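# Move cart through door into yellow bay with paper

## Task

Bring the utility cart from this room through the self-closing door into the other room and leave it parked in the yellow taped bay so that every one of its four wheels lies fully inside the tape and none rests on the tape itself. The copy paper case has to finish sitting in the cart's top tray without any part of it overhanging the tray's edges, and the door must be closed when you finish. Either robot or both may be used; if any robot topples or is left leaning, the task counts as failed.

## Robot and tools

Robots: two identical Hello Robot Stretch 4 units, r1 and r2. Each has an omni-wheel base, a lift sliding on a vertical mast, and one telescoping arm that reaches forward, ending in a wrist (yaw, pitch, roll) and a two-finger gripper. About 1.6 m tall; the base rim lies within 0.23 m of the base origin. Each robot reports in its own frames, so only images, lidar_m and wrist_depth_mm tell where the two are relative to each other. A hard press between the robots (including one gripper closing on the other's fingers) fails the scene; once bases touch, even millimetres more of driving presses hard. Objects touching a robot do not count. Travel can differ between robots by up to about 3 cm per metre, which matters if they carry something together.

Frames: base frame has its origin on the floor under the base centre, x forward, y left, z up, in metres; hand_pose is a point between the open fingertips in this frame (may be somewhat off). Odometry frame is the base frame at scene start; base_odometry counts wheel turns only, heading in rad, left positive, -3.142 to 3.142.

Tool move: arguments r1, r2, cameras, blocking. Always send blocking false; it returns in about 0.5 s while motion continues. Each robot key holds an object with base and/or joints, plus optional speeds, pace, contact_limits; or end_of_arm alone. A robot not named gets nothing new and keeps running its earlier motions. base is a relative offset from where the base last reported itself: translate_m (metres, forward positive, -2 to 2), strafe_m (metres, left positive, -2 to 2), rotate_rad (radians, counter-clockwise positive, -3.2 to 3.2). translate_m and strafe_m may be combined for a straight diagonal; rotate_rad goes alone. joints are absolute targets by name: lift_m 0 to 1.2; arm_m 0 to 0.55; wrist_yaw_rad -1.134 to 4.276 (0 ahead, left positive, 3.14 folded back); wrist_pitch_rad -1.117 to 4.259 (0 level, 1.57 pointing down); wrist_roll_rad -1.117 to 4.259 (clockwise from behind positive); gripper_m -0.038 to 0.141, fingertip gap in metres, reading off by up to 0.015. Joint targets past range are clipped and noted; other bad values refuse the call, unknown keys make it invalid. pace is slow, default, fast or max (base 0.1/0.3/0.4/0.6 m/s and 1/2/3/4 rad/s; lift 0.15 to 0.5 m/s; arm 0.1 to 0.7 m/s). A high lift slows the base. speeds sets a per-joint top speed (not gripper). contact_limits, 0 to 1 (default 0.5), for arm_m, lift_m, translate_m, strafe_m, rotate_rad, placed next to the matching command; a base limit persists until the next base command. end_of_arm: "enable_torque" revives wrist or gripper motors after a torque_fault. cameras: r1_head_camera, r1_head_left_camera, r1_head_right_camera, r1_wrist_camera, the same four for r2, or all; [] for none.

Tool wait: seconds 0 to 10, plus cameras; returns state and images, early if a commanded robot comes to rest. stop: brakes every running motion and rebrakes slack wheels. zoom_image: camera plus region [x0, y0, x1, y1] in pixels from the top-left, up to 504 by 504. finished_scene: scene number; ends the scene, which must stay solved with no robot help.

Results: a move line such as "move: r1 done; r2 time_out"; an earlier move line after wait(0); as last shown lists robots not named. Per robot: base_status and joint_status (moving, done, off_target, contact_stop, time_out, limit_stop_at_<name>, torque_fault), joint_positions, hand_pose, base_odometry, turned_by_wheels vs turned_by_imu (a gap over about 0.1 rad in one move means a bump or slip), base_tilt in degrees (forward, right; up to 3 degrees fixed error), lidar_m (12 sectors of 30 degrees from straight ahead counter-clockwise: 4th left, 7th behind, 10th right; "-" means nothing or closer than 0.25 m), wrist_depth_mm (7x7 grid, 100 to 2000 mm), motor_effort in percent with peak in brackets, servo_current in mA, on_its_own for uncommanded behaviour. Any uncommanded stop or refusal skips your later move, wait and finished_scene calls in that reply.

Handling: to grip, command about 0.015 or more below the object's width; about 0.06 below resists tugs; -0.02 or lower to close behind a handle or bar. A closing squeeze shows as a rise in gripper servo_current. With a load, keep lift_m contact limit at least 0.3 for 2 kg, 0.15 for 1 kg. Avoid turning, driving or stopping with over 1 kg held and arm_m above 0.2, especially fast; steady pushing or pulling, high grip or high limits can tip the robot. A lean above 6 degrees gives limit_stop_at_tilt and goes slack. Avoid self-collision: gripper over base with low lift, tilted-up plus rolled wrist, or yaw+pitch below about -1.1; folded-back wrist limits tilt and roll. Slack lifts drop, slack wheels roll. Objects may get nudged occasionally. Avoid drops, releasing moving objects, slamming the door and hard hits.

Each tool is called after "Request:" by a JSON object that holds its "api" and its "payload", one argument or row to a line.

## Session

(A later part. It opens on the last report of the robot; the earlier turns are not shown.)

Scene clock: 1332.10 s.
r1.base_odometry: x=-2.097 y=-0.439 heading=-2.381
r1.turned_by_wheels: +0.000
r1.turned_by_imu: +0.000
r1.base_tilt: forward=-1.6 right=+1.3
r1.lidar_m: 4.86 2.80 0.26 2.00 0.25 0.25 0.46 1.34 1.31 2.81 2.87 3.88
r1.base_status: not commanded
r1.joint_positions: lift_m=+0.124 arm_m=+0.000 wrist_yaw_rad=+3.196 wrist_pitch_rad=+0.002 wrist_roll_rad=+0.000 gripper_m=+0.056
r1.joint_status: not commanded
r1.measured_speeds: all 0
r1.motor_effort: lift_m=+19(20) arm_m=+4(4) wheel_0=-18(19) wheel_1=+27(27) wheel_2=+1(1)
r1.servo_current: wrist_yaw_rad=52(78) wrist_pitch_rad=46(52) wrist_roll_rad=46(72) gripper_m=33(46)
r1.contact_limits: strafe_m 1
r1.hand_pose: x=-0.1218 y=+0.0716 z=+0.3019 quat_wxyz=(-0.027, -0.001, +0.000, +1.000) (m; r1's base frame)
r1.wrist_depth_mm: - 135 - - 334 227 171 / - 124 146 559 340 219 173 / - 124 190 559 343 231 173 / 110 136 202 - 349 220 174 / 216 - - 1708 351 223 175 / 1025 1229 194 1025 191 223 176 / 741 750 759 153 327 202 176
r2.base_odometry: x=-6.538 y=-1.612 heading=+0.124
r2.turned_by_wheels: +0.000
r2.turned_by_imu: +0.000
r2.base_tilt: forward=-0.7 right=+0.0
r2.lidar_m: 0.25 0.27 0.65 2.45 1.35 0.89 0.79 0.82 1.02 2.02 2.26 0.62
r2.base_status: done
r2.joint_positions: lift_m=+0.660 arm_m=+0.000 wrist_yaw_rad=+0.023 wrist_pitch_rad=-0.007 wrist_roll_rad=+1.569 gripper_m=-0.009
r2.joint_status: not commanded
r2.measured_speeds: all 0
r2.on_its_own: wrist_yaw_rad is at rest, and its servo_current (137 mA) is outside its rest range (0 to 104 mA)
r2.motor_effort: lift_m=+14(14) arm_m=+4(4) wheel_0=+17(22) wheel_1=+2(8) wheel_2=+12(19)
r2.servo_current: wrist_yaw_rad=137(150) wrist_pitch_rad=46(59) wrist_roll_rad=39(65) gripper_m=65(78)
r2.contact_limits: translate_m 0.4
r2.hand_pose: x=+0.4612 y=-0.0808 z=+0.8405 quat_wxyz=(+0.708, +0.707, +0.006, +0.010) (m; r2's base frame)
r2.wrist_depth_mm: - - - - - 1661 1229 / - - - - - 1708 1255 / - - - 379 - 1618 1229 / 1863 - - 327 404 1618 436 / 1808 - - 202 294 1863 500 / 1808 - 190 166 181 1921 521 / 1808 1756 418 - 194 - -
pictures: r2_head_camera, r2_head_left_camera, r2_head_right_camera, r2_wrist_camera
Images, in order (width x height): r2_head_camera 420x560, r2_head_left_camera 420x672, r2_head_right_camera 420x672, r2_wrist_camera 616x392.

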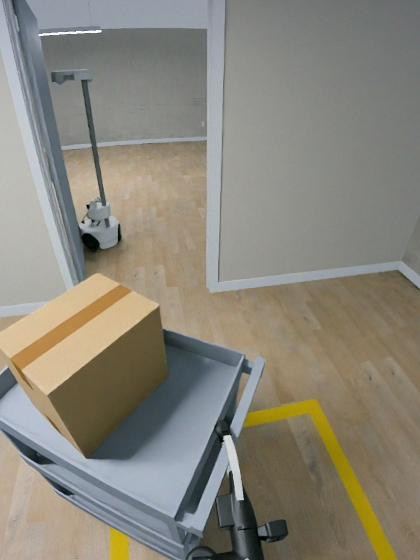

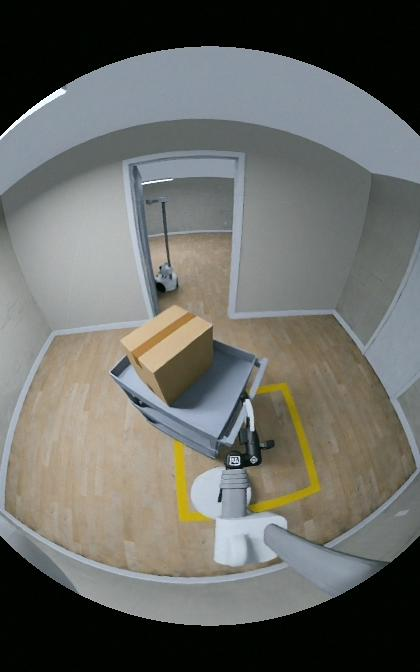

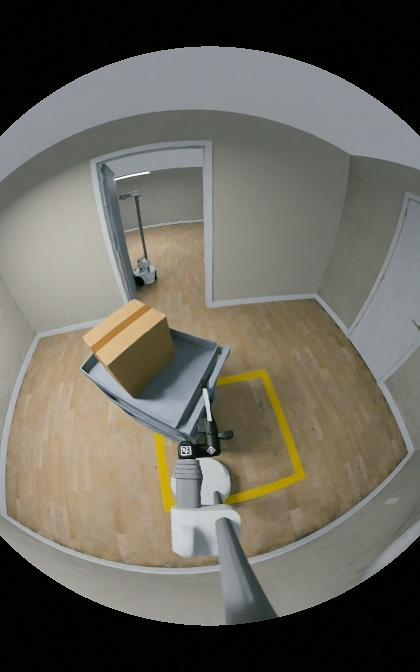

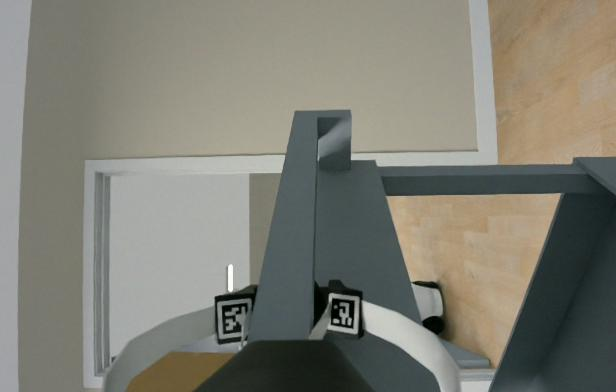

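Request:
{"api": "move", "payload": {
  "r2": {"joints":{"gripper_m":0.1}},
  "blocking": false,
  "cameras": []
}}

Request:
{"api": "wait", "payload": {
  "seconds": 3,
  "cameras": []
}}

Request:
{"api": "move", "payload": {
  "r2": {"base":{"translate_m":-0.2},"pace":"slow"},
  "blocking": false,
  "cameras": []
}}

Request:
{"api": "wait", "payload": {
  "seconds": 5,
  "cameras": []
}}

Request:
{"api": "move", "payload": {
  "r2": {"base":{"strafe_m":-0.4}},
  "blocking": false,
  "cameras": []
}}

Request:
{"api": "wait", "payload": {
  "seconds": 5,
  "cameras": []
}}

Request:
{"api": "move", "payload": {
  "r2": {"base":{"rotate_rad":0.77},"pace":"slow"},
  "blocking": false,
  "cameras": []
}}

Request:
{"api": "wait", "payload": {
  "seconds": 4,
  "cameras": ["r2_head_camera","r2_head_left_camera","r2_head_right_camera","r2_wrist_camera"]
}}

Scene clock: 1347.07 s.
move: r2 moving
r1: as last shown
r1.lidar_m: 4.87 2.84 0.25 1.98 0.25 0.25 0.46 1.34 1.30 2.80 2.92 3.87
r1.motor_effort: lift_m=+19(19) arm_m=+4(4) wheel_0=-18(19) wheel_1=+27(27) wheel_2=+1(1)
r1.servo_current: wrist_yaw_rad=39(65) wrist_pitch_rad=46(52) wrist_roll_rad=59(59) gripper_m=39(46)
r1.contact_limits: strafe_m 1
r1.wrist_depth_mm: - 135 - - 336 228 171 / - 124 146 559 340 218 173 / - 124 190 559 345 231 173 / 110 135 202 - 347 220 175 / 215 - - 1661 351 222 175 / 991 1205 193 1025 191 224 175 / 768 759 759 153 327 202 176
r2.base_odometry: x=-6.538 y=-1.612 heading=+0.124
r2.turned_by_wheels: +0.000
r2.turned_by_imu: +0.000
r2.base_tilt: forward=-0.7 right=+0.1
r2.lidar_m: 0.25 0.27 0.62 2.48 1.38 0.86 0.77 0.81 1.02 2.06 2.27 0.60
r2.base_status: not commanded
r2.joint_positions: lift_m=+0.660 arm_m=+0.000 wrist_yaw_rad=+0.023 wrist_pitch_rad=-0.007 wrist_roll_rad=+1.569 gripper_m=+0.012
r2.joint_status: gripper_m moving
r2.measured_speeds: all 0
r2.motor_effort: lift_m=+14(14) arm_m=+4(4) wheel_0=+15(17) wheel_1=+3(3) wheel_2=+11(12)
r2.servo_current: wrist_yaw_rad=130(150) wrist_pitch_rad=52(52) wrist_roll_rad=52(65) gripper_m=78(91)
r2.contact_limits: translate_m 0.4
r2.hand_pose: x=+0.4612 y=-0.0808 z=+0.8405 quat_wxyz=(+0.708, +0.707, +0.006, +0.010) (m; r2's base frame)
r2.wrist_depth_mm: - - - - - 1618 1229 / - - - - - 1708 1229 / - - - 392 - 1618 1229 / 1863 - - 347 407 410 404 / 1808 - - 206 300 1863 492 / - - 188 175 183 1921 521 / - 421 421 - 195 - -
pictures: none
No camera images: "cameras" was empty.

Scene clock: 1348.43 s.
earlier move: r2 done
r1.base_odometry: x=-2.097 y=-0.439 heading=-2.381
r1.turned_by_wheels: +0.000
r1.turned_by_imu: +0.000
r1.base_tilt: forward=-1.6 right=+1.3
r1.lidar_m: 4.87 2.81 0.25 1.99 0.25 0.25 0.47 1.35 1.33 2.81 2.89 3.88
r1.base_status: not commanded
r1.joint_positions: lift_m=+0.124 arm_m=+0.000 wrist_yaw_rad=+3.196 wrist_pitch_rad=+0.002 wrist_roll_rad=+0.000 gripper_m=+0.056
r1.joint_status: not commanded
r1.measured_speeds: all 0
r1.motor_effort: lift_m=+19(19) arm_m=+4(4) wheel_0=-18(19) wheel_1=+27(28) wheel_2=+1(1)
r1.servo_current: wrist_yaw_rad=59(65) wrist_pitch_rad=46(52) wrist_roll_rad=46(72) gripper_m=39(46)
r1.contact_limits: strafe_m 1
r1.hand_pose: x=-0.1218 y=+0.0716 z=+0.3019 quat_wxyz=(-0.027, -0.001, +0.000, +1.000) (m; r1's base frame)
r1.wrist_depth_mm: - 135 - - 336 227 171 / - 124 146 569 340 219 173 / - 124 190 569 345 232 174 / 110 136 202 - 345 220 175 / 216 - - 1756 351 223 174 / 1008 1229 194 1042 191 224 176 / 768 759 750 153 329 202 175
r2.base_odometry: x=-6.538 y=-1.612 heading=+0.122
r2.turned_by_wheels: -0.002
r2.turned_by_imu: -0.002
r2.base_tilt: forward=-0.7 right=+0.1
r2.lidar_m: 0.25 0.27 0.64 2.46 1.34 0.86 0.80 0.80 1.02 2.01 2.25 0.62
r2.base_status: not commanded
r2.joint_positions: lift_m=+0.660 arm_m=+0.000 wrist_yaw_rad=+0.002 wrist_pitch_rad=-0.002 wrist_roll_rad=+1.569 gripper_m=+0.100
r2.joint_status: all done
r2.measured_speeds: all 0
r2.motor_effort: lift_m=+15(15) arm_m=+4(4) wheel_0=+0(17) wheel_1=+3(3) wheel_2=+2(12)
r2.servo_current: wrist_yaw_rad=46(150) wrist_pitch_rad=39(52) wrist_roll_rad=46(65) gripper_m=46(130)
r2.contact_limits: translate_m 0.4
r2.hand_pose: x=+0.4594 y=-0.0870 z=+0.8391 quat_wxyz=(+0.708, +0.707, +0.000, +0.001) (m; r2's base frame)
r2.wrist_depth_mm: - - - - - 1499 1160 / - - - - - 1661 1160 / - - - - - 1537 1182 / - - - 394 424 1366 430 / 1808 - - 320 427 1661 473 / 1708 - 190 252 193 1618 - / 1708 - - - - 1863 -
wait: 1.37 of 3 s (r2 has come to rest)
pictures: none
No camera images: "cameras" was empty.

Scene clock: 1348.93 s.
move: r2 moving
r1: as last shown
r1.lidar_m: 4.89 2.78 0.26 1.99 0.25 0.25 0.47 1.34 1.30 2.80 2.88 3.86
r1.servo_current: wrist_yaw_rad=59(59) wrist_pitch_rad=46(46) wrist_roll_rad=52(59) gripper_m=46(46)
r1.contact_limits: strafe_m 1
r1.wrist_depth_mm: - 135 - - 336 226 171 / - 124 146 559 340 219 172 / - 124 189 564 342 230 174 / 110 136 202 - 347 220 175 / 215 - - 1708 349 224 175 / 1008 1255 193 1008 191 224 176 / 750 759 750 153 329 202 176
r2.base_odometry: x=-6.550 y=-1.614 heading=+0.122
r2.turned_by_wheels: +0.000
r2.turned_by_imu: +0.000
r2.base_tilt: forward=-0.8 right=+0.1
r2.lidar_m: 0.25 0.29 0.65 2.45 1.34 0.87 0.78 0.80 0.98 1.97 2.26 0.63
r2.base_status: translate_m moving
r2.joint_positions: lift_m=+0.660 arm_m=+0.000 wrist_yaw_rad=+0.002 wrist_pitch_rad=-0.002 wrist_roll_rad=+1.569 gripper_m=+0.100
r2.joint_status: not commanded
r2.measured_speeds: translate_m=-0.049 strafe_m=+0.000 rotate_rad=+0.000 lift_m=+0.000 arm_m=+0.000 wrist_yaw_rad=+0.000 wrist_pitch_rad=+0.000 wrist_roll_rad=+0.000
r2.motor_effort: lift_m=+15(15) arm_m=+4(4) wheel_0=-3(8) wheel_1=-6(6) wheel_2=+8(10)
r2.servo_current: wrist_yaw_rad=39(65) wrist_pitch_rad=39(46) wrist_roll_rad=52(52) gripper_m=52(59)
r2.hand_pose: x=+0.4594 y=-0.0870 z=+0.8391 quat_wxyz=(+0.708, +0.707, +0.000, +0.001) (m; r2's base frame)
r2.wrist_depth_mm: - - - - - 1537 1138 / - - - - - 1661 1160 / - - - - - 1537 1182 / - - - 402 433 1397 439 / 1756 - - 329 - 1708 480 / 1756 - 193 267 192 1576 535 / 1756 - - - - 1808 -
pictures: none
No camera images: "cameras" was empty.

Scene clock: 1351.70 s.
earlier move: r2 done
r1.base_odometry: x=-2.097 y=-0.439 heading=-2.381
r1.turned_by_wheels: +0.000
r1.turned_by_imu: +0.000
r1.base_tilt: forward=-1.6 right=+1.3
r1.lidar_m: 4.85 2.79 0.25 2.00 0.25 0.25 0.46 1.36 1.31 2.81 2.87 3.89
r1.base_status: not commanded
r1.joint_positions: lift_m=+0.124 arm_m=+0.000 wrist_yaw_rad=+3.196 wrist_pitch_rad=+0.002 wrist_roll_rad=+0.000 gripper_m=+0.056
r1.joint_status: not commanded
r1.measured_speeds: all 0
r1.motor_effort: lift_m=+19(19) arm_m=+4(4) wheel_0=-18(19) wheel_1=+27(28) wheel_2=+1(1)
r1.servo_current: wrist_yaw_rad=39(65) wrist_pitch_rad=33(52) wrist_roll_rad=46(65) gripper_m=46(52)
r1.contact_limits: strafe_m 1
r1.hand_pose: x=-0.1218 y=+0.0716 z=+0.3019 quat_wxyz=(-0.027, -0.001, +0.000, +1.000) (m; r1's base frame)
r1.wrist_depth_mm: - 135 - - 336 226 171 / - 124 146 569 338 218 172 / - 124 190 564 343 231 173 / 110 135 202 - 347 220 175 / 216 - - 1661 351 223 175 / 1008 1229 193 1008 191 223 176 / 750 750 750 153 329 202 176
r2.base_odometry: x=-6.736 y=-1.637 heading=+0.122
r2.turned_by_wheels: +0.000
r2.turned_by_imu: +0.000
r2.base_tilt: forward=-0.7 right=+0.1
r2.lidar_m: 0.44 0.50 2.69 2.44 1.04 0.68 0.59 0.58 0.74 1.52 2.32 2.43
r2.base_status: done
r2.joint_positions: lift_m=+0.660 arm_m=+0.000 wrist_yaw_rad=+0.002 wrist_pitch_rad=-0.002 wrist_roll_rad=+1.569 gripper_m=+0.100
r2.joint_status: not commanded
r2.measured_speeds: all 0
r2.motor_effort: lift_m=+15(15) arm_m=+4(4) wheel_0=-3(9) wheel_1=-5(8) wheel_2=+6(10)
r2.servo_current: wrist_yaw_rad=59(65) wrist_pitch_rad=39(52) wrist_roll_rad=46(59) gripper_m=52(59)
r2.hand_pose: x=+0.4594 y=-0.0870 z=+0.8391 quat_wxyz=(+0.708, +0.707, +0.000, +0.001) (m; r2's base frame)
r2.wrist_depth_mm: - - - - - 1661 1160 / - - - - - 1708 1138 / - - - - - 1661 1160 / - - - 597 - 1366 1118 / 1921 - - 459 - 699 466 / 1921 - 193 329 193 - - / 1863 1921 591 - - - -
wait: 2.77 of 5 s (r2 has come to rest)
pictures: none
No camera images: "cameras" was empty.

Scene clock: 1352.20 s.
move: r2 moving
r1: as last shown
r1.lidar_m: 4.89 2.79 0.25 2.01 0.25 0.25 0.49 1.35 1.30 2.80 2.89 3.87
r1.motor_effort: lift_m=+19(20) arm_m=+4(4) wheel_0=-18(18) wheel_1=+27(27) wheel_2=+1(1)
r1.servo_current: wrist_yaw_rad=65(65) wrist_pitch_rad=39(52) wrist_roll_rad=39(59) gripper_m=39(46)
r1.contact_limits: strafe_m 1
r1.wrist_depth_mm: - 135 - - 336 228 171 / - 124 146 559 340 219 172 / - 124 190 564 345 230 174 / 109 136 202 - 347 220 175 / 216 - - 1708 349 223 176 / 991 1182 194 1042 191 224 176 / 759 759 759 153 329 202 176
r2.base_odometry: x=-6.732 y=-1.673 heading=+0.122
r2.turned_by_wheels: +0.000
r2.turned_by_imu: +0.000
r2.base_tilt: forward=-0.7 right=+0.1
r2.lidar_m: 0.44 0.50 2.73 2.47 1.06 0.67 0.59 0.61 0.77 1.52 2.29 2.43
r2.base_status: strafe_m moving
r2.joint_positions: lift_m=+0.660 arm_m=+0.000 wrist_yaw_rad=+0.002 wrist_pitch_rad=-0.002 wrist_roll_rad=+1.569 gripper_m=+0.100
r2.joint_status: not commanded
r2.measured_speeds: translate_m=+0.000 strafe_m=-0.139 rotate_rad=+0.000 lift_m=+0.000 arm_m=+0.000 wrist_yaw_rad=+0.000 wrist_pitch_rad=+0.000 wrist_roll_rad=+0.000
r2.motor_effort: lift_m=+15(15) arm_m=+4(4) wheel_0=+7(12) wheel_1=-10(12) wheel_2=+0(4)
r2.servo_current: wrist_yaw_rad=46(65) wrist_pitch_rad=46(46) wrist_roll_rad=52(52) gripper_m=46(52)
r2.hand_pose: x=+0.4594 y=-0.0870 z=+0.8391 quat_wxyz=(+0.708, +0.707, +0.000, +0.001) (m; r2's base frame)
r2.wrist_depth_mm: - - - - - 1661 1160 / - - - - - 1661 1138 / - - - - - 1708 1182 / - - - - - 1576 1160 / 1983 - - 500 - 691 517 / 1983 - 192 424 192 - 430 / - - 597 - - - -
pictures: none
No camera images: "cameras" was empty.

Scene clock: 1354.37 s.
earlier move: r2 done
r1.base_odometry: x=-2.097 y=-0.439 heading=-2.381
r1.turned_by_wheels: +0.000
r1.turned_by_imu: +0.000
r1.base_tilt: forward=-1.6 right=+1.3
r1.lidar_m: 4.87 2.77 0.25 2.00 0.25 0.25 0.49 1.34 1.30 2.79 2.88 3.89
r1.base_status: not commanded
r1.joint_positions: lift_m=+0.124 arm_m=+0.000 wrist_yaw_rad=+3.196 wrist_pitch_rad=+0.002 wrist_roll_rad=+0.000 gripper_m=+0.056
r1.joint_status: not commanded
r1.measured_speeds: all 0
r1.motor_effort: lift_m=+19(20) arm_m=+4(4) wheel_0=-18(19) wheel_1=+27(28) wheel_2=+1(1)
r1.servo_current: wrist_yaw_rad=46(72) wrist_pitch_rad=46(52) wrist_roll_rad=52(72) gripper_m=39(46)
r1.contact_limits: strafe_m 1
r1.hand_pose: x=-0.1218 y=+0.0716 z=+0.3019 quat_wxyz=(-0.027, -0.001, +0.000, +1.000) (m; r1's base frame)
r1.wrist_depth_mm: - 135 - - 338 226 171 / - 124 145 564 338 218 173 / - 124 190 569 345 230 174 / 109 135 202 - 345 222 175 / 216 - - 1661 351 223 175 / 1008 1255 193 1025 191 224 175 / 759 750 750 153 329 202 176
r2.base_odometry: x=-6.687 y=-2.034 heading=+0.122
r2.turned_by_wheels: +0.000
r2.turned_by_imu: +0.000
r2.base_tilt: forward=-0.7 right=+0.0
r2.lidar_m: 0.86 0.57 0.66 2.82 0.96 0.61 0.53 0.55 0.71 1.37 1.93 2.39
r2.base_status: done
r2.joint_positions: lift_m=+0.660 arm_m=+0.000 wrist_yaw_rad=+0.002 wrist_pitch_rad=-0.002 wrist_roll_rad=+1.569 gripper_m=+0.100
r2.joint_status: not commanded
r2.measured_speeds: all 0
r2.motor_effort: lift_m=+15(15) arm_m=+4(4) wheel_0=+2(13) wheel_1=-1(12) wheel_2=+0(4)
r2.servo_current: wrist_yaw_rad=46(65) wrist_pitch_rad=39(46) wrist_roll_rad=46(59) gripper_m=52(59)
r2.hand_pose: x=+0.4594 y=-0.0870 z=+0.8391 quat_wxyz=(+0.708, +0.707, +0.000, +0.001) (m; r2's base frame)
r2.wrist_depth_mm: - - - - - 1661 1160 / - - - - - 1661 1182 / - - - - - 1708 1182 / - - - - - 1708 1182 / - - - - - 1708 1182 / - - 193 - 194 1499 1182 / 1921 - - - - 1863 1160
wait: 2.17 of 5 s (r2 has come to rest)
pictures: none
No camera images: "cameras" was empty.

Scene clock: 1354.87 s.
move: r2 moving
r1: as last shown
r1.lidar_m: 4.89 2.79 0.25 2.00 0.25 0.25 0.47 1.34 1.30 2.79 2.91 3.87
r1.motor_effort: lift_m=+19(19) arm_m=+4(4) wheel_0=-18(18) wheel_1=+27(27) wheel_2=+1(1)
r1.servo_current: wrist_yaw_rad=39(65) wrist_pitch_rad=46(46) wrist_roll_rad=46(65) gripper_m=46(52)
r1.contact_limits: strafe_m 1
r1.wrist_depth_mm: - 135 - - 336 227 171 / - 124 146 564 338 218 173 / - 124 191 559 345 231 173 / 110 135 202 - 347 220 175 / 216 - - 1661 349 222 176 / 1025 1255 194 1008 190 224 175 / 759 750 750 153 327 202 176
r2.base_odometry: x=-6.688 y=-2.034 heading=+0.247
r2.turned_by_wheels: +0.125
r2.turned_by_imu: +0.122
r2.base_tilt: forward=-0.7 right=+0.0
r2.lidar_m: 0.77 0.58 1.01 2.46 0.80 0.56 0.53 0.55 0.74 1.90 1.95 2.39
r2.base_status: rotate_rad moving
r2.joint_positions: lift_m=+0.660 arm_m=+0.000 wrist_yaw_rad=+0.002 wrist_pitch_rad=-0.002 wrist_roll_rad=+1.569 gripper_m=+0.100
r2.joint_status: not commanded
r2.measured_speeds: translate_m=+0.000 strafe_m=+0.001 rotate_rad=+0.485 lift_m=+0.000 arm_m=+0.000 wrist_yaw_rad=+0.000 wrist_pitch_rad=+0.000 wrist_roll_rad=+0.000
r2.motor_effort: lift_m=+15(15) arm_m=+4(4) wheel_0=-2(9) wheel_1=-7(8) wheel_2=-9(10)
r2.servo_current: wrist_yaw_rad=39(59) wrist_pitch_rad=39(46) wrist_roll_rad=52(59) gripper_m=46(59)
r2.hand_pose: x=+0.4594 y=-0.0870 z=+0.8391 quat_wxyz=(+0.708, +0.707, +0.000, +0.001) (m; r2's base frame)
r2.wrist_depth_mm: - - - - - 1661 1138 / - - - - - 1661 1160 / - - - - - 1661 1160 / - - - - - 1756 1160 / - - - - - 1708 1182 / - - 193 - 194 1430 1182 / - - - - - - 1182
pictures: none
No camera images: "cameras" was empty.

Scene clock: 1356.40 s.
earlier move: r2 done
r1.base_odometry: x=-2.097 y=-0.439 heading=-2.381
r1.turned_by_wheels: +0.000
r1.turned_by_imu: +0.000
r1.base_tilt: forward=-1.6 right=+1.3
r1.lidar_m: 4.87 2.83 0.25 1.98 0.25 0.25 0.46 1.32 1.31 2.79 2.87 3.88
r1.base_status: not commanded
r1.joint_positions: lift_m=+0.124 arm_m=+0.000 wrist_yaw_rad=+3.196 wrist_pitch_rad=+0.002 wrist_roll_rad=+0.000 gripper_m=+0.056
r1.joint_status: not commanded
r1.measured_speeds: all 0
r1.motor_effort: lift_m=+19(19) arm_m=+4(4) wheel_0=-18(19) wheel_1=+27(27) wheel_2=+1(1)
r1.servo_current: wrist_yaw_rad=52(65) wrist_pitch_rad=46(52) wrist_roll_rad=46(65) gripper_m=46(52)
r1.contact_limits: strafe_m 1
r1.hand_pose: x=-0.1218 y=+0.0716 z=+0.3019 quat_wxyz=(-0.027, -0.001, +0.000, +1.000) (m; r1's base frame)
r1.wrist_depth_mm: - 135 - - 336 227 171 / - 124 146 569 338 219 173 / - 124 190 564 345 231 174 / 110 135 203 - 347 222 175 / 216 - - 1708 347 224 175 / 1025 1229 193 1025 191 224 176 / 759 759 750 153 327 202 175
r2.base_odometry: x=-6.688 y=-2.034 heading=+0.891
r2.turned_by_wheels: +0.644
r2.turned_by_imu: +0.627
r2.base_tilt: forward=-0.7 right=+0.1
r2.lidar_m: 0.60 2.90 1.68 0.71 0.56 0.52 0.58 0.83 1.89 2.04 2.28 0.70
r2.base_status: done
r2.joint_positions: lift_m=+0.660 arm_m=+0.000 wrist_yaw_rad=+0.002 wrist_pitch_rad=-0.002 wrist_roll_rad=+1.569 gripper_m=+0.100
r2.joint_status: not commanded
r2.measured_speeds: all 0
r2.motor_effort: lift_m=+15(15) arm_m=+4(4) wheel_0=-4(9) wheel_1=-4(9) wheel_2=-6(11)
r2.servo_current: wrist_yaw_rad=39(59) wrist_pitch_rad=46(52) wrist_roll_rad=46(59) gripper_m=52(59)
r2.hand_pose: x=+0.4594 y=-0.0870 z=+0.8391 quat_wxyz=(+0.708, +0.707, +0.000, +0.001) (m; r2's base frame)
r2.wrist_depth_mm: 1808 - - 549 - 559 1025 / - - - 512 - 676 530 / - - 715 488 - 504 488 / - - 691 459 - - 462 / - - 691 436 - - 436 / - - 193 364 193 424 424 / - - - - - 1863 1160
wait: 1.53 of 4 s (r2 has come to rest)
pictures: r2_head_camera, r2_head_left_camera, r2_head_right_camera, r2_wrist_camera
Images, in order (width x height): r2_head_camera 420x560, r2_head_left_camera 420x672, r2_head_right_camera 420x672, r2_wrist_camera 616x392.

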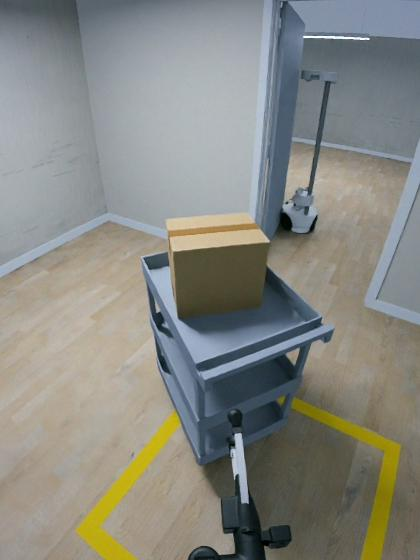

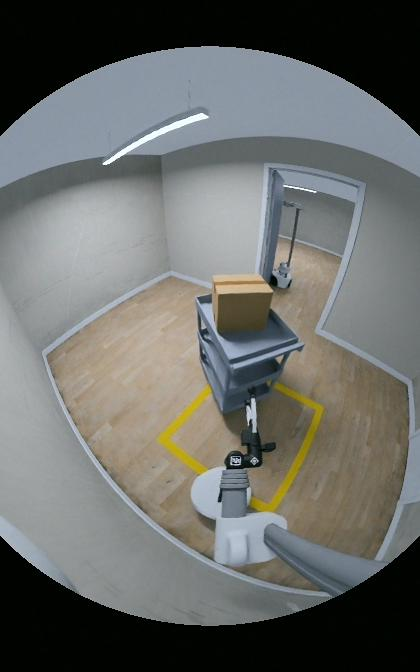

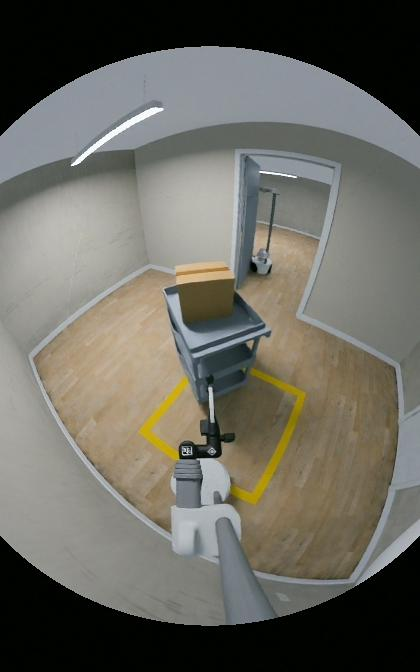

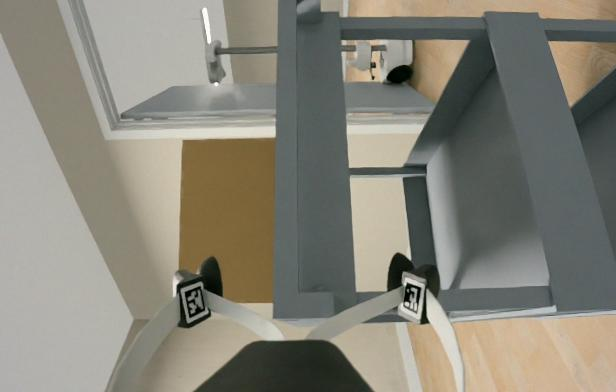

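Request:
{"api": "move", "payload": {
  "r2": {"base":{"translate_m":0.12,"strafe_m":-0.28},"pace":"slow","contact_limits":{"translate_m":0.2}},
  "blocking": false,
  "cameras": []
}}

Request:
{"api": "wait", "payload": {
  "seconds": 6,
  "cameras": []
}}

Request:
{"api": "move", "payload": {
  "r2": {"base":{"rotate_rad":0.45},"pace":"slow","contact_limits":{"rotate_rad":0.2}},
  "blocking": false,
  "cameras": []
}}

Request:
{"api": "wait", "payload": {
  "seconds": 3,
  "cameras": ["r2_head_camera","r2_wrist_camera"]
}}

Scene clock: 1376.00 s.
move: r2 moving
r1: as last shown
r1.base_tilt: forward=-1.6 right=+1.2
r1.lidar_m: 4.86 2.81 0.26 2.01 0.25 0.25 0.46 1.33 1.33 2.79 2.90 3.87
r1.servo_current: wrist_yaw_rad=46(65) wrist_pitch_rad=39(46) wrist_roll_rad=46(65) gripper_m=39(46)
r1.contact_limits: strafe_m 1
r1.wrist_depth_mm: - 135 - - 334 226 171 / - 124 146 564 338 219 173 / - 124 191 564 343 232 173 / 110 135 202 - 347 221 176 / 216 - - 1661 351 223 176 / 1025 1205 193 1008 191 223 176 / 750 750 759 153 327 202 176
r2.base_odometry: x=-6.676 y=-2.037 heading=+0.890
r2.turned_by_wheels: -0.001
r2.turned_by_imu: +0.000
r2.base_tilt: forward=-0.7 right=+0.0
r2.lidar_m: 0.58 2.89 1.64 0.73 0.57 0.55 0.59 0.87 1.91 2.02 2.30 0.70
r2.base_status: translate_m moving; strafe_m moving
r2.joint_positions: lift_m=+0.660 arm_m=+0.000 wrist_yaw_rad=+0.002 wrist_pitch_rad=-0.002 wrist_roll_rad=+1.569 gripper_m=+0.100
r2.joint_status: not commanded
r2.measured_speeds: translate_m=+0.019 strafe_m=-0.045 rotate_rad=+0.002 lift_m=+0.000 arm_m=+0.000 wrist_yaw_rad=+0.000 wrist_pitch_rad=+0.000 wrist_roll_rad=+0.000
r2.motor_effort: lift_m=+15(15) arm_m=+4(4) wheel_0=+8(10) wheel_1=-8(9) wheel_2=-9(9)
r2.servo_current: wrist_yaw_rad=39(59) wrist_pitch_rad=46(46) wrist_roll_rad=52(59) gripper_m=52(59)
r2.contact_limits: translate_m 0.2
r2.hand_pose: x=+0.4594 y=-0.0870 z=+0.8391 quat_wxyz=(+0.708, +0.707, +0.000, +0.001) (m; r2's base frame)
r2.wrist_depth_mm: 1863 - - 544 - 564 1008 / 1921 - - 512 - 668 525 / - - - 488 - 788 488 / - - 699 459 - - 459 / - - 676 433 - - 439 / - - 193 364 192 427 427 / - - - - - 1863 1205
pictures: none
No camera images: "cameras" was empty.

Scene clock: 1379.83 s.
earlier move: r2 done
r1.base_odometry: x=-2.097 y=-0.439 heading=-2.381
r1.turned_by_wheels: +0.000
r1.turned_by_imu: +0.000
r1.base_tilt: forward=-1.6 right=+1.3
r1.lidar_m: 4.87 2.82 0.25 2.01 0.25 0.25 0.47 1.34 1.31 2.81 2.86 3.89
r1.base_status: not commanded
r1.joint_positions: lift_m=+0.124 arm_m=+0.000 wrist_yaw_rad=+3.196 wrist_pitch_rad=+0.002 wrist_roll_rad=+0.000 gripper_m=+0.056
r1.joint_status: not commanded
r1.measured_speeds: all 0
r1.motor_effort: lift_m=+19(20) arm_m=+4(4) wheel_0=-18(19) wheel_1=+27(28) wheel_2=+1(1)
r1.servo_current: wrist_yaw_rad=72(72) wrist_pitch_rad=39(46) wrist_roll_rad=59(72) gripper_m=46(46)
r1.contact_limits: strafe_m 1
r1.hand_pose: x=-0.1218 y=+0.0716 z=+0.3019 quat_wxyz=(-0.027, -0.001, +0.000, +1.000) (m; r1's base frame)
r1.wrist_depth_mm: - 135 - - 338 228 171 / - 124 146 559 340 217 173 / - 124 190 564 343 232 173 / 109 135 202 - 349 220 175 / 216 - - 1708 351 222 175 / 1008 1205 195 1008 191 224 176 / 759 750 750 153 329 202 176
r2.base_odometry: x=-6.395 y=-2.116 heading=+0.890
r2.turned_by_wheels: +0.000
r2.turned_by_imu: +0.001
r2.base_tilt: forward=-0.7 right=+0.1
r2.lidar_m: 0.50 0.53 2.41 1.05 0.83 0.79 0.84 1.27 1.74 1.88 2.06 1.99
r2.base_status: done
r2.joint_positions: lift_m=+0.660 arm_m=+0.000 wrist_yaw_rad=+0.002 wrist_pitch_rad=-0.002 wrist_roll_rad=+1.569 gripper_m=+0.100
r2.joint_status: not commanded
r2.measured_speeds: all 0
r2.motor_effort: lift_m=+15(15) arm_m=+4(5) wheel_0=+3(11) wheel_1=-4(9) wheel_2=-7(9)
r2.servo_current: wrist_yaw_rad=46(59) wrist_pitch_rad=39(46) wrist_roll_rad=39(59) gripper_m=46(59)
r2.contact_limits: translate_m 0.2
r2.hand_pose: x=+0.4594 y=-0.0870 z=+0.8391 quat_wxyz=(+0.708, +0.707, +0.000, +0.001) (m; r2's base frame)
r2.wrist_depth_mm: 1661 - - - - 1618 1160 / 1756 - - - - 1661 1160 / 1921 - - - - 1708 1182 / - - - 445 - 1708 459 / - - - 430 - 798 430 / - - 191 404 186 - 413 / - - 585 - - - -
wait: 3.83 of 6 s (r2 has come to rest)
pictures: none
No camera images: "cameras" was empty.

Scene clock: 1380.33 s.
move: r2 moving
r1: as last shown
r1.lidar_m: 4.87 2.81 0.25 1.97 0.25 0.25 0.48 1.34 1.30 2.79 2.91 3.88
r1.motor_effort: lift_m=+19(19) arm_m=+4(4) wheel_0=-18(19) wheel_1=+27(28) wheel_2=+1(1)
r1.servo_current: wrist_yaw_rad=46(72) wrist_pitch_rad=46(46) wrist_roll_rad=33(59) gripper_m=46(46)
r1.contact_limits: strafe_m 1
r1.wrist_depth_mm: - 135 - - 334 226 171 / - 124 146 564 338 218 173 / - 124 190 564 343 232 174 / 110 136 202 - 347 221 175 / 215 - - 1661 349 223 176 / 1025 1205 194 1025 191 224 176 / 768 750 750 153 327 202 176
r2.base_odometry: x=-6.395 y=-2.116 heading=+1.016
r2.turned_by_wheels: +0.126
r2.turned_by_imu: +0.122
r2.base_tilt: forward=-0.7 right=+0.0
r2.lidar_m: 0.51 0.53 1.82 0.97 0.78 0.80 0.91 1.49 1.75 1.98 2.01 0.61
r2.base_status: rotate_rad moving
r2.joint_positions: lift_m=+0.660 arm_m=+0.000 wrist_yaw_rad=+0.002 wrist_pitch_rad=-0.002 wrist_roll_rad=+1.569 gripper_m=+0.100
r2.joint_status: not commanded
r2.measured_speeds: translate_m=+0.003 strafe_m=+0.001 rotate_rad=+0.487 lift_m=+0.000 arm_m=+0.000 wrist_yaw_rad=+0.000 wrist_pitch_rad=+0.000 wrist_roll_rad=+0.000
r2.motor_effort: lift_m=+15(15) arm_m=+4(4) wheel_0=-9(9) wheel_1=-9(9) wheel_2=-8(10)
r2.servo_current: wrist_yaw_rad=52(52) wrist_pitch_rad=33(46) wrist_roll_rad=46(52) gripper_m=46(59)
r2.contact_limits: rotate_rad 0.2
r2.hand_pose: x=+0.4594 y=-0.0870 z=+0.8391 quat_wxyz=(+0.708, +0.707, +0.000, +0.001) (m; r2's base frame)
r2.wrist_depth_mm: 1756 - - - - 1661 1160 / 1808 - - - - 1661 1182 / - - - 424 - 1576 439 / - - - 413 - 759 418 / - - 603 397 1008 - 402 / - - 195 336 187 - - / - - 597 - - - -
pictures: none
No camera images: "cameras" was empty.

Scene clock: 1381.47 s.
earlier move: r2 done
r1.base_odometry: x=-2.097 y=-0.439 heading=-2.381
r1.turned_by_wheels: +0.000
r1.turned_by_imu: +0.000
r1.base_tilt: forward=-1.6 right=+1.3
r1.lidar_m: 4.87 2.81 0.26 2.02 0.25 0.25 0.48 1.31 1.31 2.80 2.89 3.86
r1.base_status: not commanded
r1.joint_positions: lift_m=+0.124 arm_m=+0.000 wrist_yaw_rad=+3.196 wrist_pitch_rad=+0.002 wrist_roll_rad=+0.000 gripper_m=+0.056
r1.joint_status: not commanded
r1.measured_speeds: all 0
r1.motor_effort: lift_m=+19(20) arm_m=+4(4) wheel_0=-17(19) wheel_1=+27(28) wheel_2=+1(1)
r1.servo_current: wrist_yaw_rad=33(72) wrist_pitch_rad=39(52) wrist_roll_rad=46(59) gripper_m=46(46)
r1.contact_limits: strafe_m 1
r1.hand_pose: x=-0.1218 y=+0.0716 z=+0.3019 quat_wxyz=(-0.027, -0.001, +0.000, +1.000) (m; r1's base frame)
r1.wrist_depth_mm: - 135 - - 334 227 171 / - 124 145 559 338 219 173 / - 124 190 564 345 231 174 / 110 136 202 - 347 220 175 / 216 - - 1618 351 222 175 / 1008 1205 193 991 191 224 176 / 759 759 750 153 329 202 175
r2.base_odometry: x=-6.395 y=-2.116 heading=+1.339
r2.turned_by_wheels: +0.323
r2.turned_by_imu: +0.315
r2.base_tilt: forward=-0.7 right=+0.1
r2.lidar_m: 0.52 2.99 1.14 0.82 0.79 0.83 1.14 1.74 1.82 2.09 1.97 0.54
r2.base_status: done
r2.joint_positions: lift_m=+0.660 arm_m=+0.000 wrist_yaw_rad=+0.002 wrist_pitch_rad=-0.002 wrist_roll_rad=+1.569 gripper_m=+0.100
r2.joint_status: not commanded
r2.measured_speeds: all 0
r2.motor_effort: lift_m=+15(15) arm_m=+4(4) wheel_0=-4(9) wheel_1=-4(9) wheel_2=-6(10)
r2.servo_current: wrist_yaw_rad=39(59) wrist_pitch_rad=46(52) wrist_roll_rad=46(52) gripper_m=52(59)
r2.contact_limits: rotate_rad 0.2
r2.hand_pose: x=+0.4594 y=-0.0870 z=+0.8391 quat_wxyz=(+0.708, +0.707, +0.000, +0.001) (m; r2's base frame)
r2.wrist_depth_mm: - - - 334 - 691 - / - - 544 342 - - - / - - 559 347 - - - / - - 597 349 - - - / - - 615 353 - - - / - - 192 357 194 517 373 / - - - - - 1708 1118
wait: 1.13 of 3 s (r2 has come to rest)
pictures: r2_head_camera, r2_wrist_camera
Images, in order (width x height): r2_head_camera 420x560, r2_wrist_camera 616x392.

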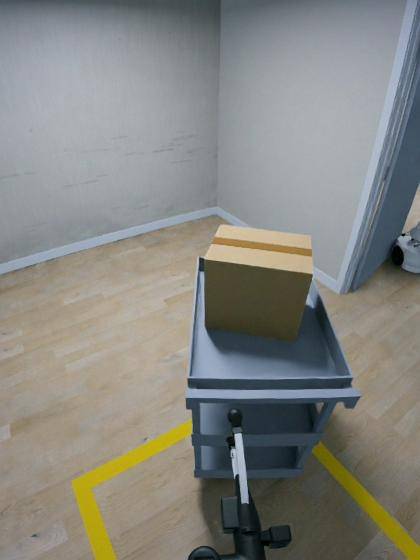

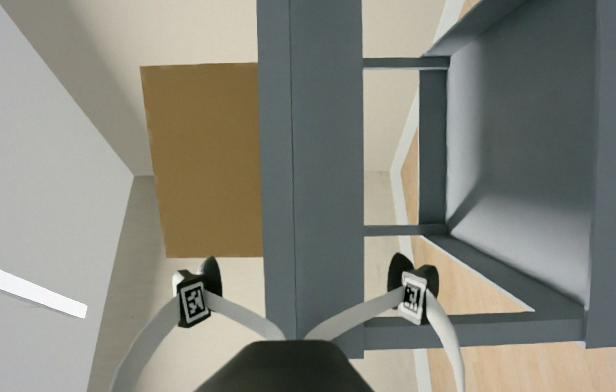

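Request:
{"api": "move", "payload": {
  "r2": {"base":{"translate_m":0.13,"strafe_m":-0.05},"pace":"slow","contact_limits":{"translate_m":0.2}},
  "blocking": false,
  "cameras": []
}}

Request:
{"api": "wait", "payload": {
  "seconds": 4,
  "cameras": ["r2_head_right_camera","r2_wrist_camera"]
}}

Scene clock: 1386.13 s.
move: r2 moving
r1: as last shown
r1.lidar_m: 4.87 2.82 0.25 1.98 0.25 0.25 0.48 1.35 1.32 2.79 2.89 3.88
r1.motor_effort: lift_m=+19(19) arm_m=+4(4) wheel_0=-18(18) wheel_1=+27(27) wheel_2=+1(1)
r1.servo_current: wrist_yaw_rad=39(65) wrist_pitch_rad=39(46) wrist_roll_rad=46(59) gripper_m=39(46)
r1.contact_limits: strafe_m 1
r1.wrist_depth_mm: - 135 - - 338 226 171 / - 124 146 564 338 219 172 / - 124 190 564 342 231 174 / 110 135 202 - 347 221 174 / 216 - - 1708 349 222 176 / 1025 1229 194 1008 190 224 175 / 750 759 750 153 329 202 176
r2.base_odometry: x=-6.387 y=-2.106 heading=+1.340
r2.turned_by_wheels: +0.000
r2.turned_by_imu: +0.001
r2.base_tilt: forward=-0.7 right=+0.1
r2.lidar_m: 0.50 2.99 1.14 0.84 0.80 0.82 1.18 1.74 1.82 2.10 1.98 0.51
r2.base_status: translate_m moving; strafe_m moving
r2.joint_positions: lift_m=+0.660 arm_m=+0.000 wrist_yaw_rad=+0.002 wrist_pitch_rad=-0.002 wrist_roll_rad=+1.569 gripper_m=+0.100
r2.joint_status: not commanded
r2.measured_speeds: translate_m=+0.048 strafe_m=-0.018 rotate_rad=-0.001 lift_m=+0.000 arm_m=+0.000 wrist_yaw_rad=+0.000 wrist_pitch_rad=+0.000 wrist_roll_rad=+0.000
r2.motor_effort: lift_m=+15(15) arm_m=+4(4) wheel_0=+5(7) wheel_1=+5(6) wheel_2=-8(11)
r2.servo_current: wrist_yaw_rad=46(52) wrist_pitch_rad=39(46) wrist_roll_rad=39(59) gripper_m=52(59)
r2.contact_limits: translate_m 0.2
r2.hand_pose: x=+0.4594 y=-0.0870 z=+0.8391 quat_wxyz=(+0.708, +0.707, +0.000, +0.001) (m; r2's base frame)
r2.wrist_depth_mm: - - - 327 - - - / - - 525 330 - - - / - - 549 334 - - - / - - 580 338 - - - / - - 603 343 345 - - / - - 192 347 191 559 462 / - - - - 359 1576 1138
pictures: none
No camera images: "cameras" was empty.

Scene clock: 1388.23 s.
earlier move: r2 done
r1.base_odometry: x=-2.097 y=-0.439 heading=-2.381
r1.turned_by_wheels: +0.000
r1.turned_by_imu: +0.000
r1.base_tilt: forward=-1.6 right=+1.3
r1.lidar_m: 4.87 2.83 0.25 1.99 0.25 0.25 0.46 1.33 1.30 2.81 2.90 3.88
r1.base_status: not commanded
r1.joint_positions: lift_m=+0.124 arm_m=+0.000 wrist_yaw_rad=+3.196 wrist_pitch_rad=+0.002 wrist_roll_rad=+0.000 gripper_m=+0.056
r1.joint_status: not commanded
r1.measured_speeds: all 0
r1.motor_effort: lift_m=+19(19) arm_m=+4(4) wheel_0=-18(19) wheel_1=+27(27) wheel_2=+1(1)
r1.servo_current: wrist_yaw_rad=59(65) wrist_pitch_rad=46(52) wrist_roll_rad=39(59) gripper_m=46(52)
r1.contact_limits: strafe_m 1
r1.hand_pose: x=-0.1218 y=+0.0716 z=+0.3019 quat_wxyz=(-0.027, -0.001, +0.000, +1.000) (m; r1's base frame)
r1.wrist_depth_mm: - 135 - - 338 227 171 / - 124 146 564 338 219 172 / - 124 190 564 343 232 173 / 110 136 202 - 349 220 175 / 217 - - 1708 349 222 175 / 1008 1182 193 1025 191 224 176 / 768 750 759 153 327 202 175
r2.base_odometry: x=-6.316 y=-2.002 heading=+1.339
r2.turned_by_wheels: +0.000
r2.turned_by_imu: +0.000
r2.base_tilt: forward=-0.7 right=+0.1
r2.lidar_m: 0.38 2.90 1.26 0.94 0.90 0.93 1.31 1.83 1.91 1.95 1.87 0.42
r2.base_status: done
r2.joint_positions: lift_m=+0.660 arm_m=+0.000 wrist_yaw_rad=+0.002 wrist_pitch_rad=-0.002 wrist_roll_rad=+1.569 gripper_m=+0.100
r2.joint_status: not commanded
r2.measured_speeds: all 0
r2.motor_effort: lift_m=+15(15) arm_m=+4(4) wheel_0=+5(10) wheel_1=+4(6) wheel_2=-7(11)
r2.servo_current: wrist_yaw_rad=39(59) wrist_pitch_rad=33(46) wrist_roll_rad=46(59) gripper_m=46(59)
r2.contact_limits: translate_m 0.2
r2.hand_pose: x=+0.4594 y=-0.0870 z=+0.8391 quat_wxyz=(+0.708, +0.707, +0.000, +0.001) (m; r2's base frame)
r2.wrist_depth_mm: - - 156 212 213 668 - / - 418 410 215 216 788 - / - 427 418 218 219 809 - / - 455 436 222 221 820 - / - 477 221 224 224 831 - / - - 172 225 190 - - / - - - - - 1708 462
wait: 2.10 of 4 s (r2 has come to rest)
pictures: r2_head_right_camera, r2_wrist_camera
Images, in order (width x height): r2_head_right_camera 420x672, r2_wrist_camera 616x392.

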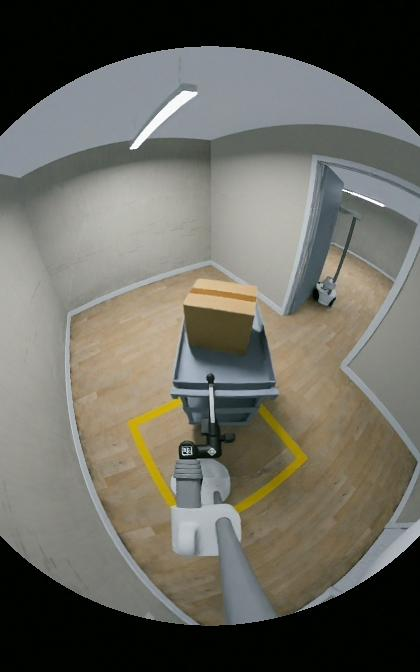

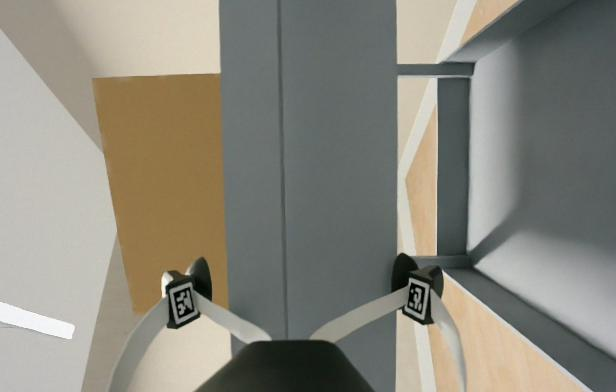

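Request:
{"api": "move", "payload": {
  "r2": {"joints":{"gripper_m":-0.01}},
  "blocking": false,
  "cameras": []
}}

Request:
{"api": "wait", "payload": {
  "seconds": 3,
  "cameras": []
}}

Request:
{"api": "move", "payload": {
  "r2": {"base":{"translate_m":-0.42},"pace":"slow","contact_limits":{"translate_m":0.6}},
  "blocking": false,
  "cameras": []
}}

Request:
{"api": "wait", "payload": {
  "seconds": 8,
  "cameras": ["r2_head_camera","r2_head_left_camera","r2_head_right_camera"]
}}

Scene clock: 1397.57 s.
move: r2 moving
r1: as last shown
r1.lidar_m: 4.87 2.80 0.25 2.00 0.25 0.25 0.49 1.32 1.31 2.80 2.89 3.87
r1.motor_effort: lift_m=+20(20) arm_m=+4(4) wheel_0=-18(18) wheel_1=+27(28) wheel_2=+1(1)
r1.servo_current: wrist_yaw_rad=52(59) wrist_pitch_rad=33(52) wrist_roll_rad=46(59) gripper_m=39(46)
r1.contact_limits: strafe_m 1
r1.wrist_depth_mm: - 135 - - 336 226 171 / - 124 146 559 338 219 173 / - 124 190 564 342 231 173 / 110 136 202 - 347 222 175 / 215 - - 1661 349 223 176 / 991 1229 193 1025 191 224 176 / 750 759 750 153 330 202 175
r2.base_odometry: x=-6.316 y=-2.002 heading=+1.339
r2.turned_by_wheels: +0.000
r2.turned_by_imu: +0.000
r2.base_tilt: forward=-0.7 right=+0.0
r2.lidar_m: 0.38 2.90 1.30 0.93 0.87 0.95 1.34 1.81 1.90 1.95 1.87 0.42
r2.base_status: not commanded
r2.joint_positions: lift_m=+0.660 arm_m=+0.000 wrist_yaw_rad=+0.002 wrist_pitch_rad=-0.001 wrist_roll_rad=+1.569 gripper_m=+0.083
r2.joint_status: gripper_m moving
r2.measured_speeds: translate_m=+0.000 strafe_m=+0.000 rotate_rad=+0.000 lift_m=+0.000 arm_m=+0.000 wrist_yaw_rad=+0.000 wrist_pitch_rad=+0.013 wrist_roll_rad=+0.000
r2.motor_effort: lift_m=+15(15) arm_m=+4(4) wheel_0=+4(5) wheel_1=+4(5) wheel_2=-8(8)
r2.servo_current: wrist_yaw_rad=46(52) wrist_pitch_rad=39(46) wrist_roll_rad=39(59) gripper_m=169(169)
r2.contact_limits: translate_m 0.2
r2.hand_pose: x=+0.4594 y=-0.0870 z=+0.8386 quat_wxyz=(+0.708, +0.707, +0.000, +0.001) (m; r2's base frame)
r2.wrist_depth_mm: - - 156 213 - 676 - / - 415 158 216 216 759 - / - 427 160 218 220 820 - / - 452 162 221 222 809 - / - 469 226 224 223 - - / - - 188 227 188 504 - / - - - - - 1708 462
pictures: none
No camera images: "cameras" was empty.

Scene clock: 1399.50 s.
earlier move: r2 done
r1.base_odometry: x=-2.097 y=-0.439 heading=-2.381
r1.turned_by_wheels: +0.000
r1.turned_by_imu: +0.000
r1.base_tilt: forward=-1.5 right=+1.3
r1.lidar_m: 4.87 2.80 0.26 2.00 0.25 0.25 0.48 1.32 1.31 2.79 2.91 3.86
r1.base_status: not commanded
r1.joint_positions: lift_m=+0.124 arm_m=+0.000 wrist_yaw_rad=+3.196 wrist_pitch_rad=+0.002 wrist_roll_rad=+0.000 gripper_m=+0.056
r1.joint_status: not commanded
r1.measured_speeds: all 0
r1.motor_effort: lift_m=+19(20) arm_m=+4(4) wheel_0=-18(19) wheel_1=+27(28) wheel_2=+1(1)
r1.servo_current: wrist_yaw_rad=59(72) wrist_pitch_rad=39(52) wrist_roll_rad=52(59) gripper_m=39(52)
r1.contact_limits: strafe_m 1
r1.hand_pose: x=-0.1218 y=+0.0716 z=+0.3019 quat_wxyz=(-0.027, -0.001, +0.000, +1.000) (m; r1's base frame)
r1.wrist_depth_mm: - 135 - - 336 227 171 / - 124 146 569 338 219 173 / - 124 190 564 343 232 174 / 110 135 202 - 347 220 175 / 216 - - 1661 351 223 175 / 1008 1229 194 1008 190 224 176 / 759 750 750 153 329 202 176
r2.base_odometry: x=-6.316 y=-2.001 heading=+1.339
r2.turned_by_wheels: -0.001
r2.turned_by_imu: +0.000
r2.base_tilt: forward=-0.7 right=+0.0
r2.lidar_m: 0.40 2.90 1.25 0.93 0.89 0.93 1.31 1.77 1.90 1.96 1.88 0.42
r2.base_status: not commanded
r2.joint_positions: lift_m=+0.660 arm_m=+0.000 wrist_yaw_rad=-0.002 wrist_pitch_rad=-0.004 wrist_roll_rad=+1.569 gripper_m=-0.009
r2.joint_status: all done
r2.measured_speeds: all 0
r2.motor_effort: lift_m=+13(15) arm_m=+4(4) wheel_0=-2(5) wheel_1=-1(5) wheel_2=-3(8)
r2.servo_current: wrist_yaw_rad=59(59) wrist_pitch_rad=39(46) wrist_roll_rad=46(59) gripper_m=85(442)
r2.contact_limits: translate_m 0.2
r2.hand_pose: x=+0.4591 y=-0.0879 z=+0.8396 quat_wxyz=(+0.708, +0.707, -0.002, +0.001) (m; r2's base frame)
r2.wrist_depth_mm: - - 167 223 222 668 - / - - 427 224 225 809 - / - 449 442 226 229 809 - / - - 466 230 231 831 - / - - 484 202 235 831 - / - - 187 177 176 1808 517 / - - - - - 1808 1255
wait: 1.93 of 3 s (r2 has come to rest)
pictures: none
No camera images: "cameras" was empty.

Scene clock: 1400.00 s.
move: r2 moving
r1: as last shown
r1.base_tilt: forward=-1.6 right=+1.3
r1.lidar_m: 4.86 2.79 0.26 1.99 0.25 0.25 0.47 1.32 1.29 2.78 2.90 3.88
r1.motor_effort: lift_m=+19(19) arm_m=+4(4) wheel_0=-18(18) wheel_1=+27(27) wheel_2=+1(1)
r1.servo_current: wrist_yaw_rad=39(65) wrist_pitch_rad=46(46) wrist_roll_rad=46(72) gripper_m=39(46)
r1.contact_limits: strafe_m 1
r1.wrist_depth_mm: - 135 - - 336 228 171 / - 124 146 564 338 218 172 / - 124 190 569 343 231 173 / 110 135 202 - 347 221 175 / 216 - - 1618 347 223 176 / 991 1205 193 1025 191 224 176 / 759 759 750 154 327 202 176
r2.base_odometry: x=-6.319 y=-2.013 heading=+1.339
r2.turned_by_wheels: +0.000
r2.turned_by_imu: +0.000
r2.base_tilt: forward=-0.7 right=+0.0
r2.lidar_m: 0.41 2.89 1.30 0.94 0.89 0.95 1.32 1.81 1.90 2.01 1.87 0.42
r2.base_status: translate_m moving
r2.joint_positions: lift_m=+0.660 arm_m=+0.000 wrist_yaw_rad=-0.001 wrist_pitch_rad=-0.004 wrist_roll_rad=+1.569 gripper_m=-0.009
r2.joint_status: not commanded
r2.measured_speeds: translate_m=-0.049 strafe_m=+0.000 rotate_rad=+0.003 lift_m=+0.000 arm_m=+0.000 wrist_yaw_rad=+0.012 wrist_pitch_rad=+0.000 wrist_roll_rad=+0.000
r2.motor_effort: lift_m=+13(14) arm_m=+4(5) wheel_0=-6(12) wheel_1=-6(8) wheel_2=+11(12)
r2.servo_current: wrist_yaw_rad=46(59) wrist_pitch_rad=46(46) wrist_roll_rad=52(59) gripper_m=85(91)
r2.contact_limits: translate_m 0.6
r2.hand_pose: x=+0.4592 y=-0.0877 z=+0.8396 quat_wxyz=(+0.708, +0.707, -0.002, +0.001) (m; r2's base frame)
r2.wrist_depth_mm: - - 166 220 221 1576 - / - - 424 224 224 798 - / - 452 442 227 228 809 - / - - 466 231 231 820 - / - - 484 202 234 831 - / - - 185 177 182 1808 512 / - - - - - 1863 1229
pictures: none
No camera images: "cameras" was empty.

Scene clock: 1405.00 s.
earlier move: r2 done
r1.base_odometry: x=-2.097 y=-0.439 heading=-2.381
r1.turned_by_wheels: +0.000
r1.turned_by_imu: +0.000
r1.base_tilt: forward=-1.6 right=+1.3
r1.lidar_m: 4.86 2.82 0.25 2.00 0.25 0.25 0.46 1.32 1.31 2.80 2.90 3.87
r1.base_status: not commanded
r1.joint_positions: lift_m=+0.124 arm_m=+0.000 wrist_yaw_rad=+3.196 wrist_pitch_rad=+0.002 wrist_roll_rad=+0.000 gripper_m=+0.056
r1.joint_status: not commanded
r1.measured_speeds: all 0
r1.motor_effort: lift_m=+19(20) arm_m=+4(4) wheel_0=-18(19) wheel_1=+27(28) wheel_2=+1(1)
r1.servo_current: wrist_yaw_rad=46(72) wrist_pitch_rad=46(52) wrist_roll_rad=33(72) gripper_m=39(52)
r1.contact_limits: strafe_m 1
r1.hand_pose: x=-0.1218 y=+0.0716 z=+0.3019 quat_wxyz=(-0.027, -0.001, +0.000, +1.000) (m; r1's base frame)
r1.wrist_depth_mm: - 135 - - 336 227 171 / - 124 146 569 338 218 173 / - 124 190 - 343 230 173 / 110 136 202 - 347 220 175 / 217 - - 1708 349 224 175 / 1008 1229 194 1008 191 224 176 / 759 759 759 153 329 202 176
r2.base_odometry: x=-6.412 y=-2.410 heading=+1.339
r2.turned_by_wheels: +0.000
r2.turned_by_imu: +0.003
r2.base_tilt: forward=-0.7 right=+0.1
r2.lidar_m: 0.34 0.51 1.02 0.74 0.68 0.70 1.02 1.48 1.52 2.14 2.09 0.46
r2.base_status: done
r2.joint_positions: lift_m=+0.660 arm_m=+0.000 wrist_yaw_rad=+0.007 wrist_pitch_rad=-0.004 wrist_roll_rad=+1.569 gripper_m=-0.009
r2.joint_status: not commanded
r2.measured_speeds: all 0
r2.motor_effort: lift_m=+13(14) arm_m=+4(5) wheel_0=-3(12) wheel_1=-5(8) wheel_2=+9(18)
r2.servo_current: wrist_yaw_rad=59(72) wrist_pitch_rad=46(52) wrist_roll_rad=52(59) gripper_m=85(98)
r2.contact_limits: translate_m 0.6
r2.hand_pose: x=+0.4598 y=-0.0855 z=+0.8396 quat_wxyz=(+0.708, +0.707, +0.001, +0.004) (m; r2's base frame)
r2.wrist_depth_mm: - - - 257 343 1430 404 / - - - 293 - 1756 496 / - - - 272 287 1808 - / - - 480 204 262 798 - / - - 469 190 245 831 - / - 459 187 179 177 798 - / - - 442 - - - -
wait: 5.00 of 8 s (r2 has come to rest)
pictures: r2_head_camera, r2_head_left_camera, r2_head_right_camera
Images, in order (width x height): r2_head_camera 420x560, r2_head_left_camera 420x672, r2_head_right_camera 420x672.

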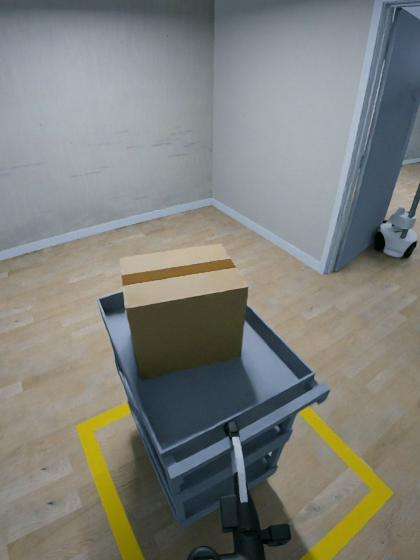

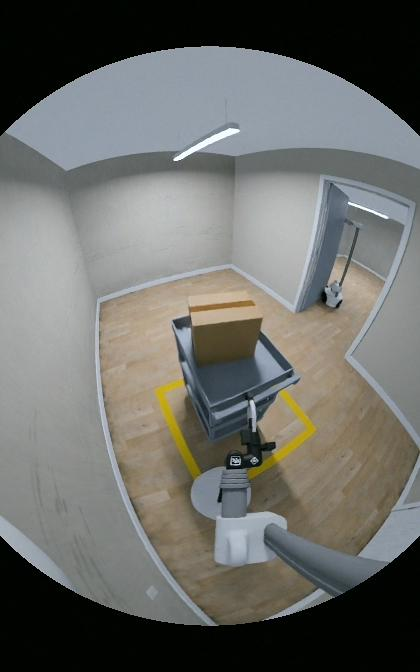

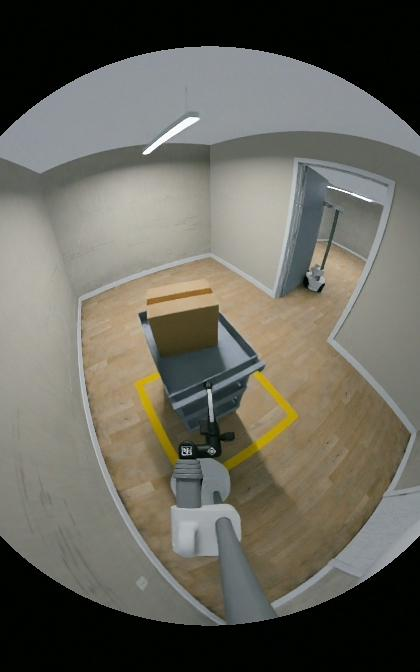

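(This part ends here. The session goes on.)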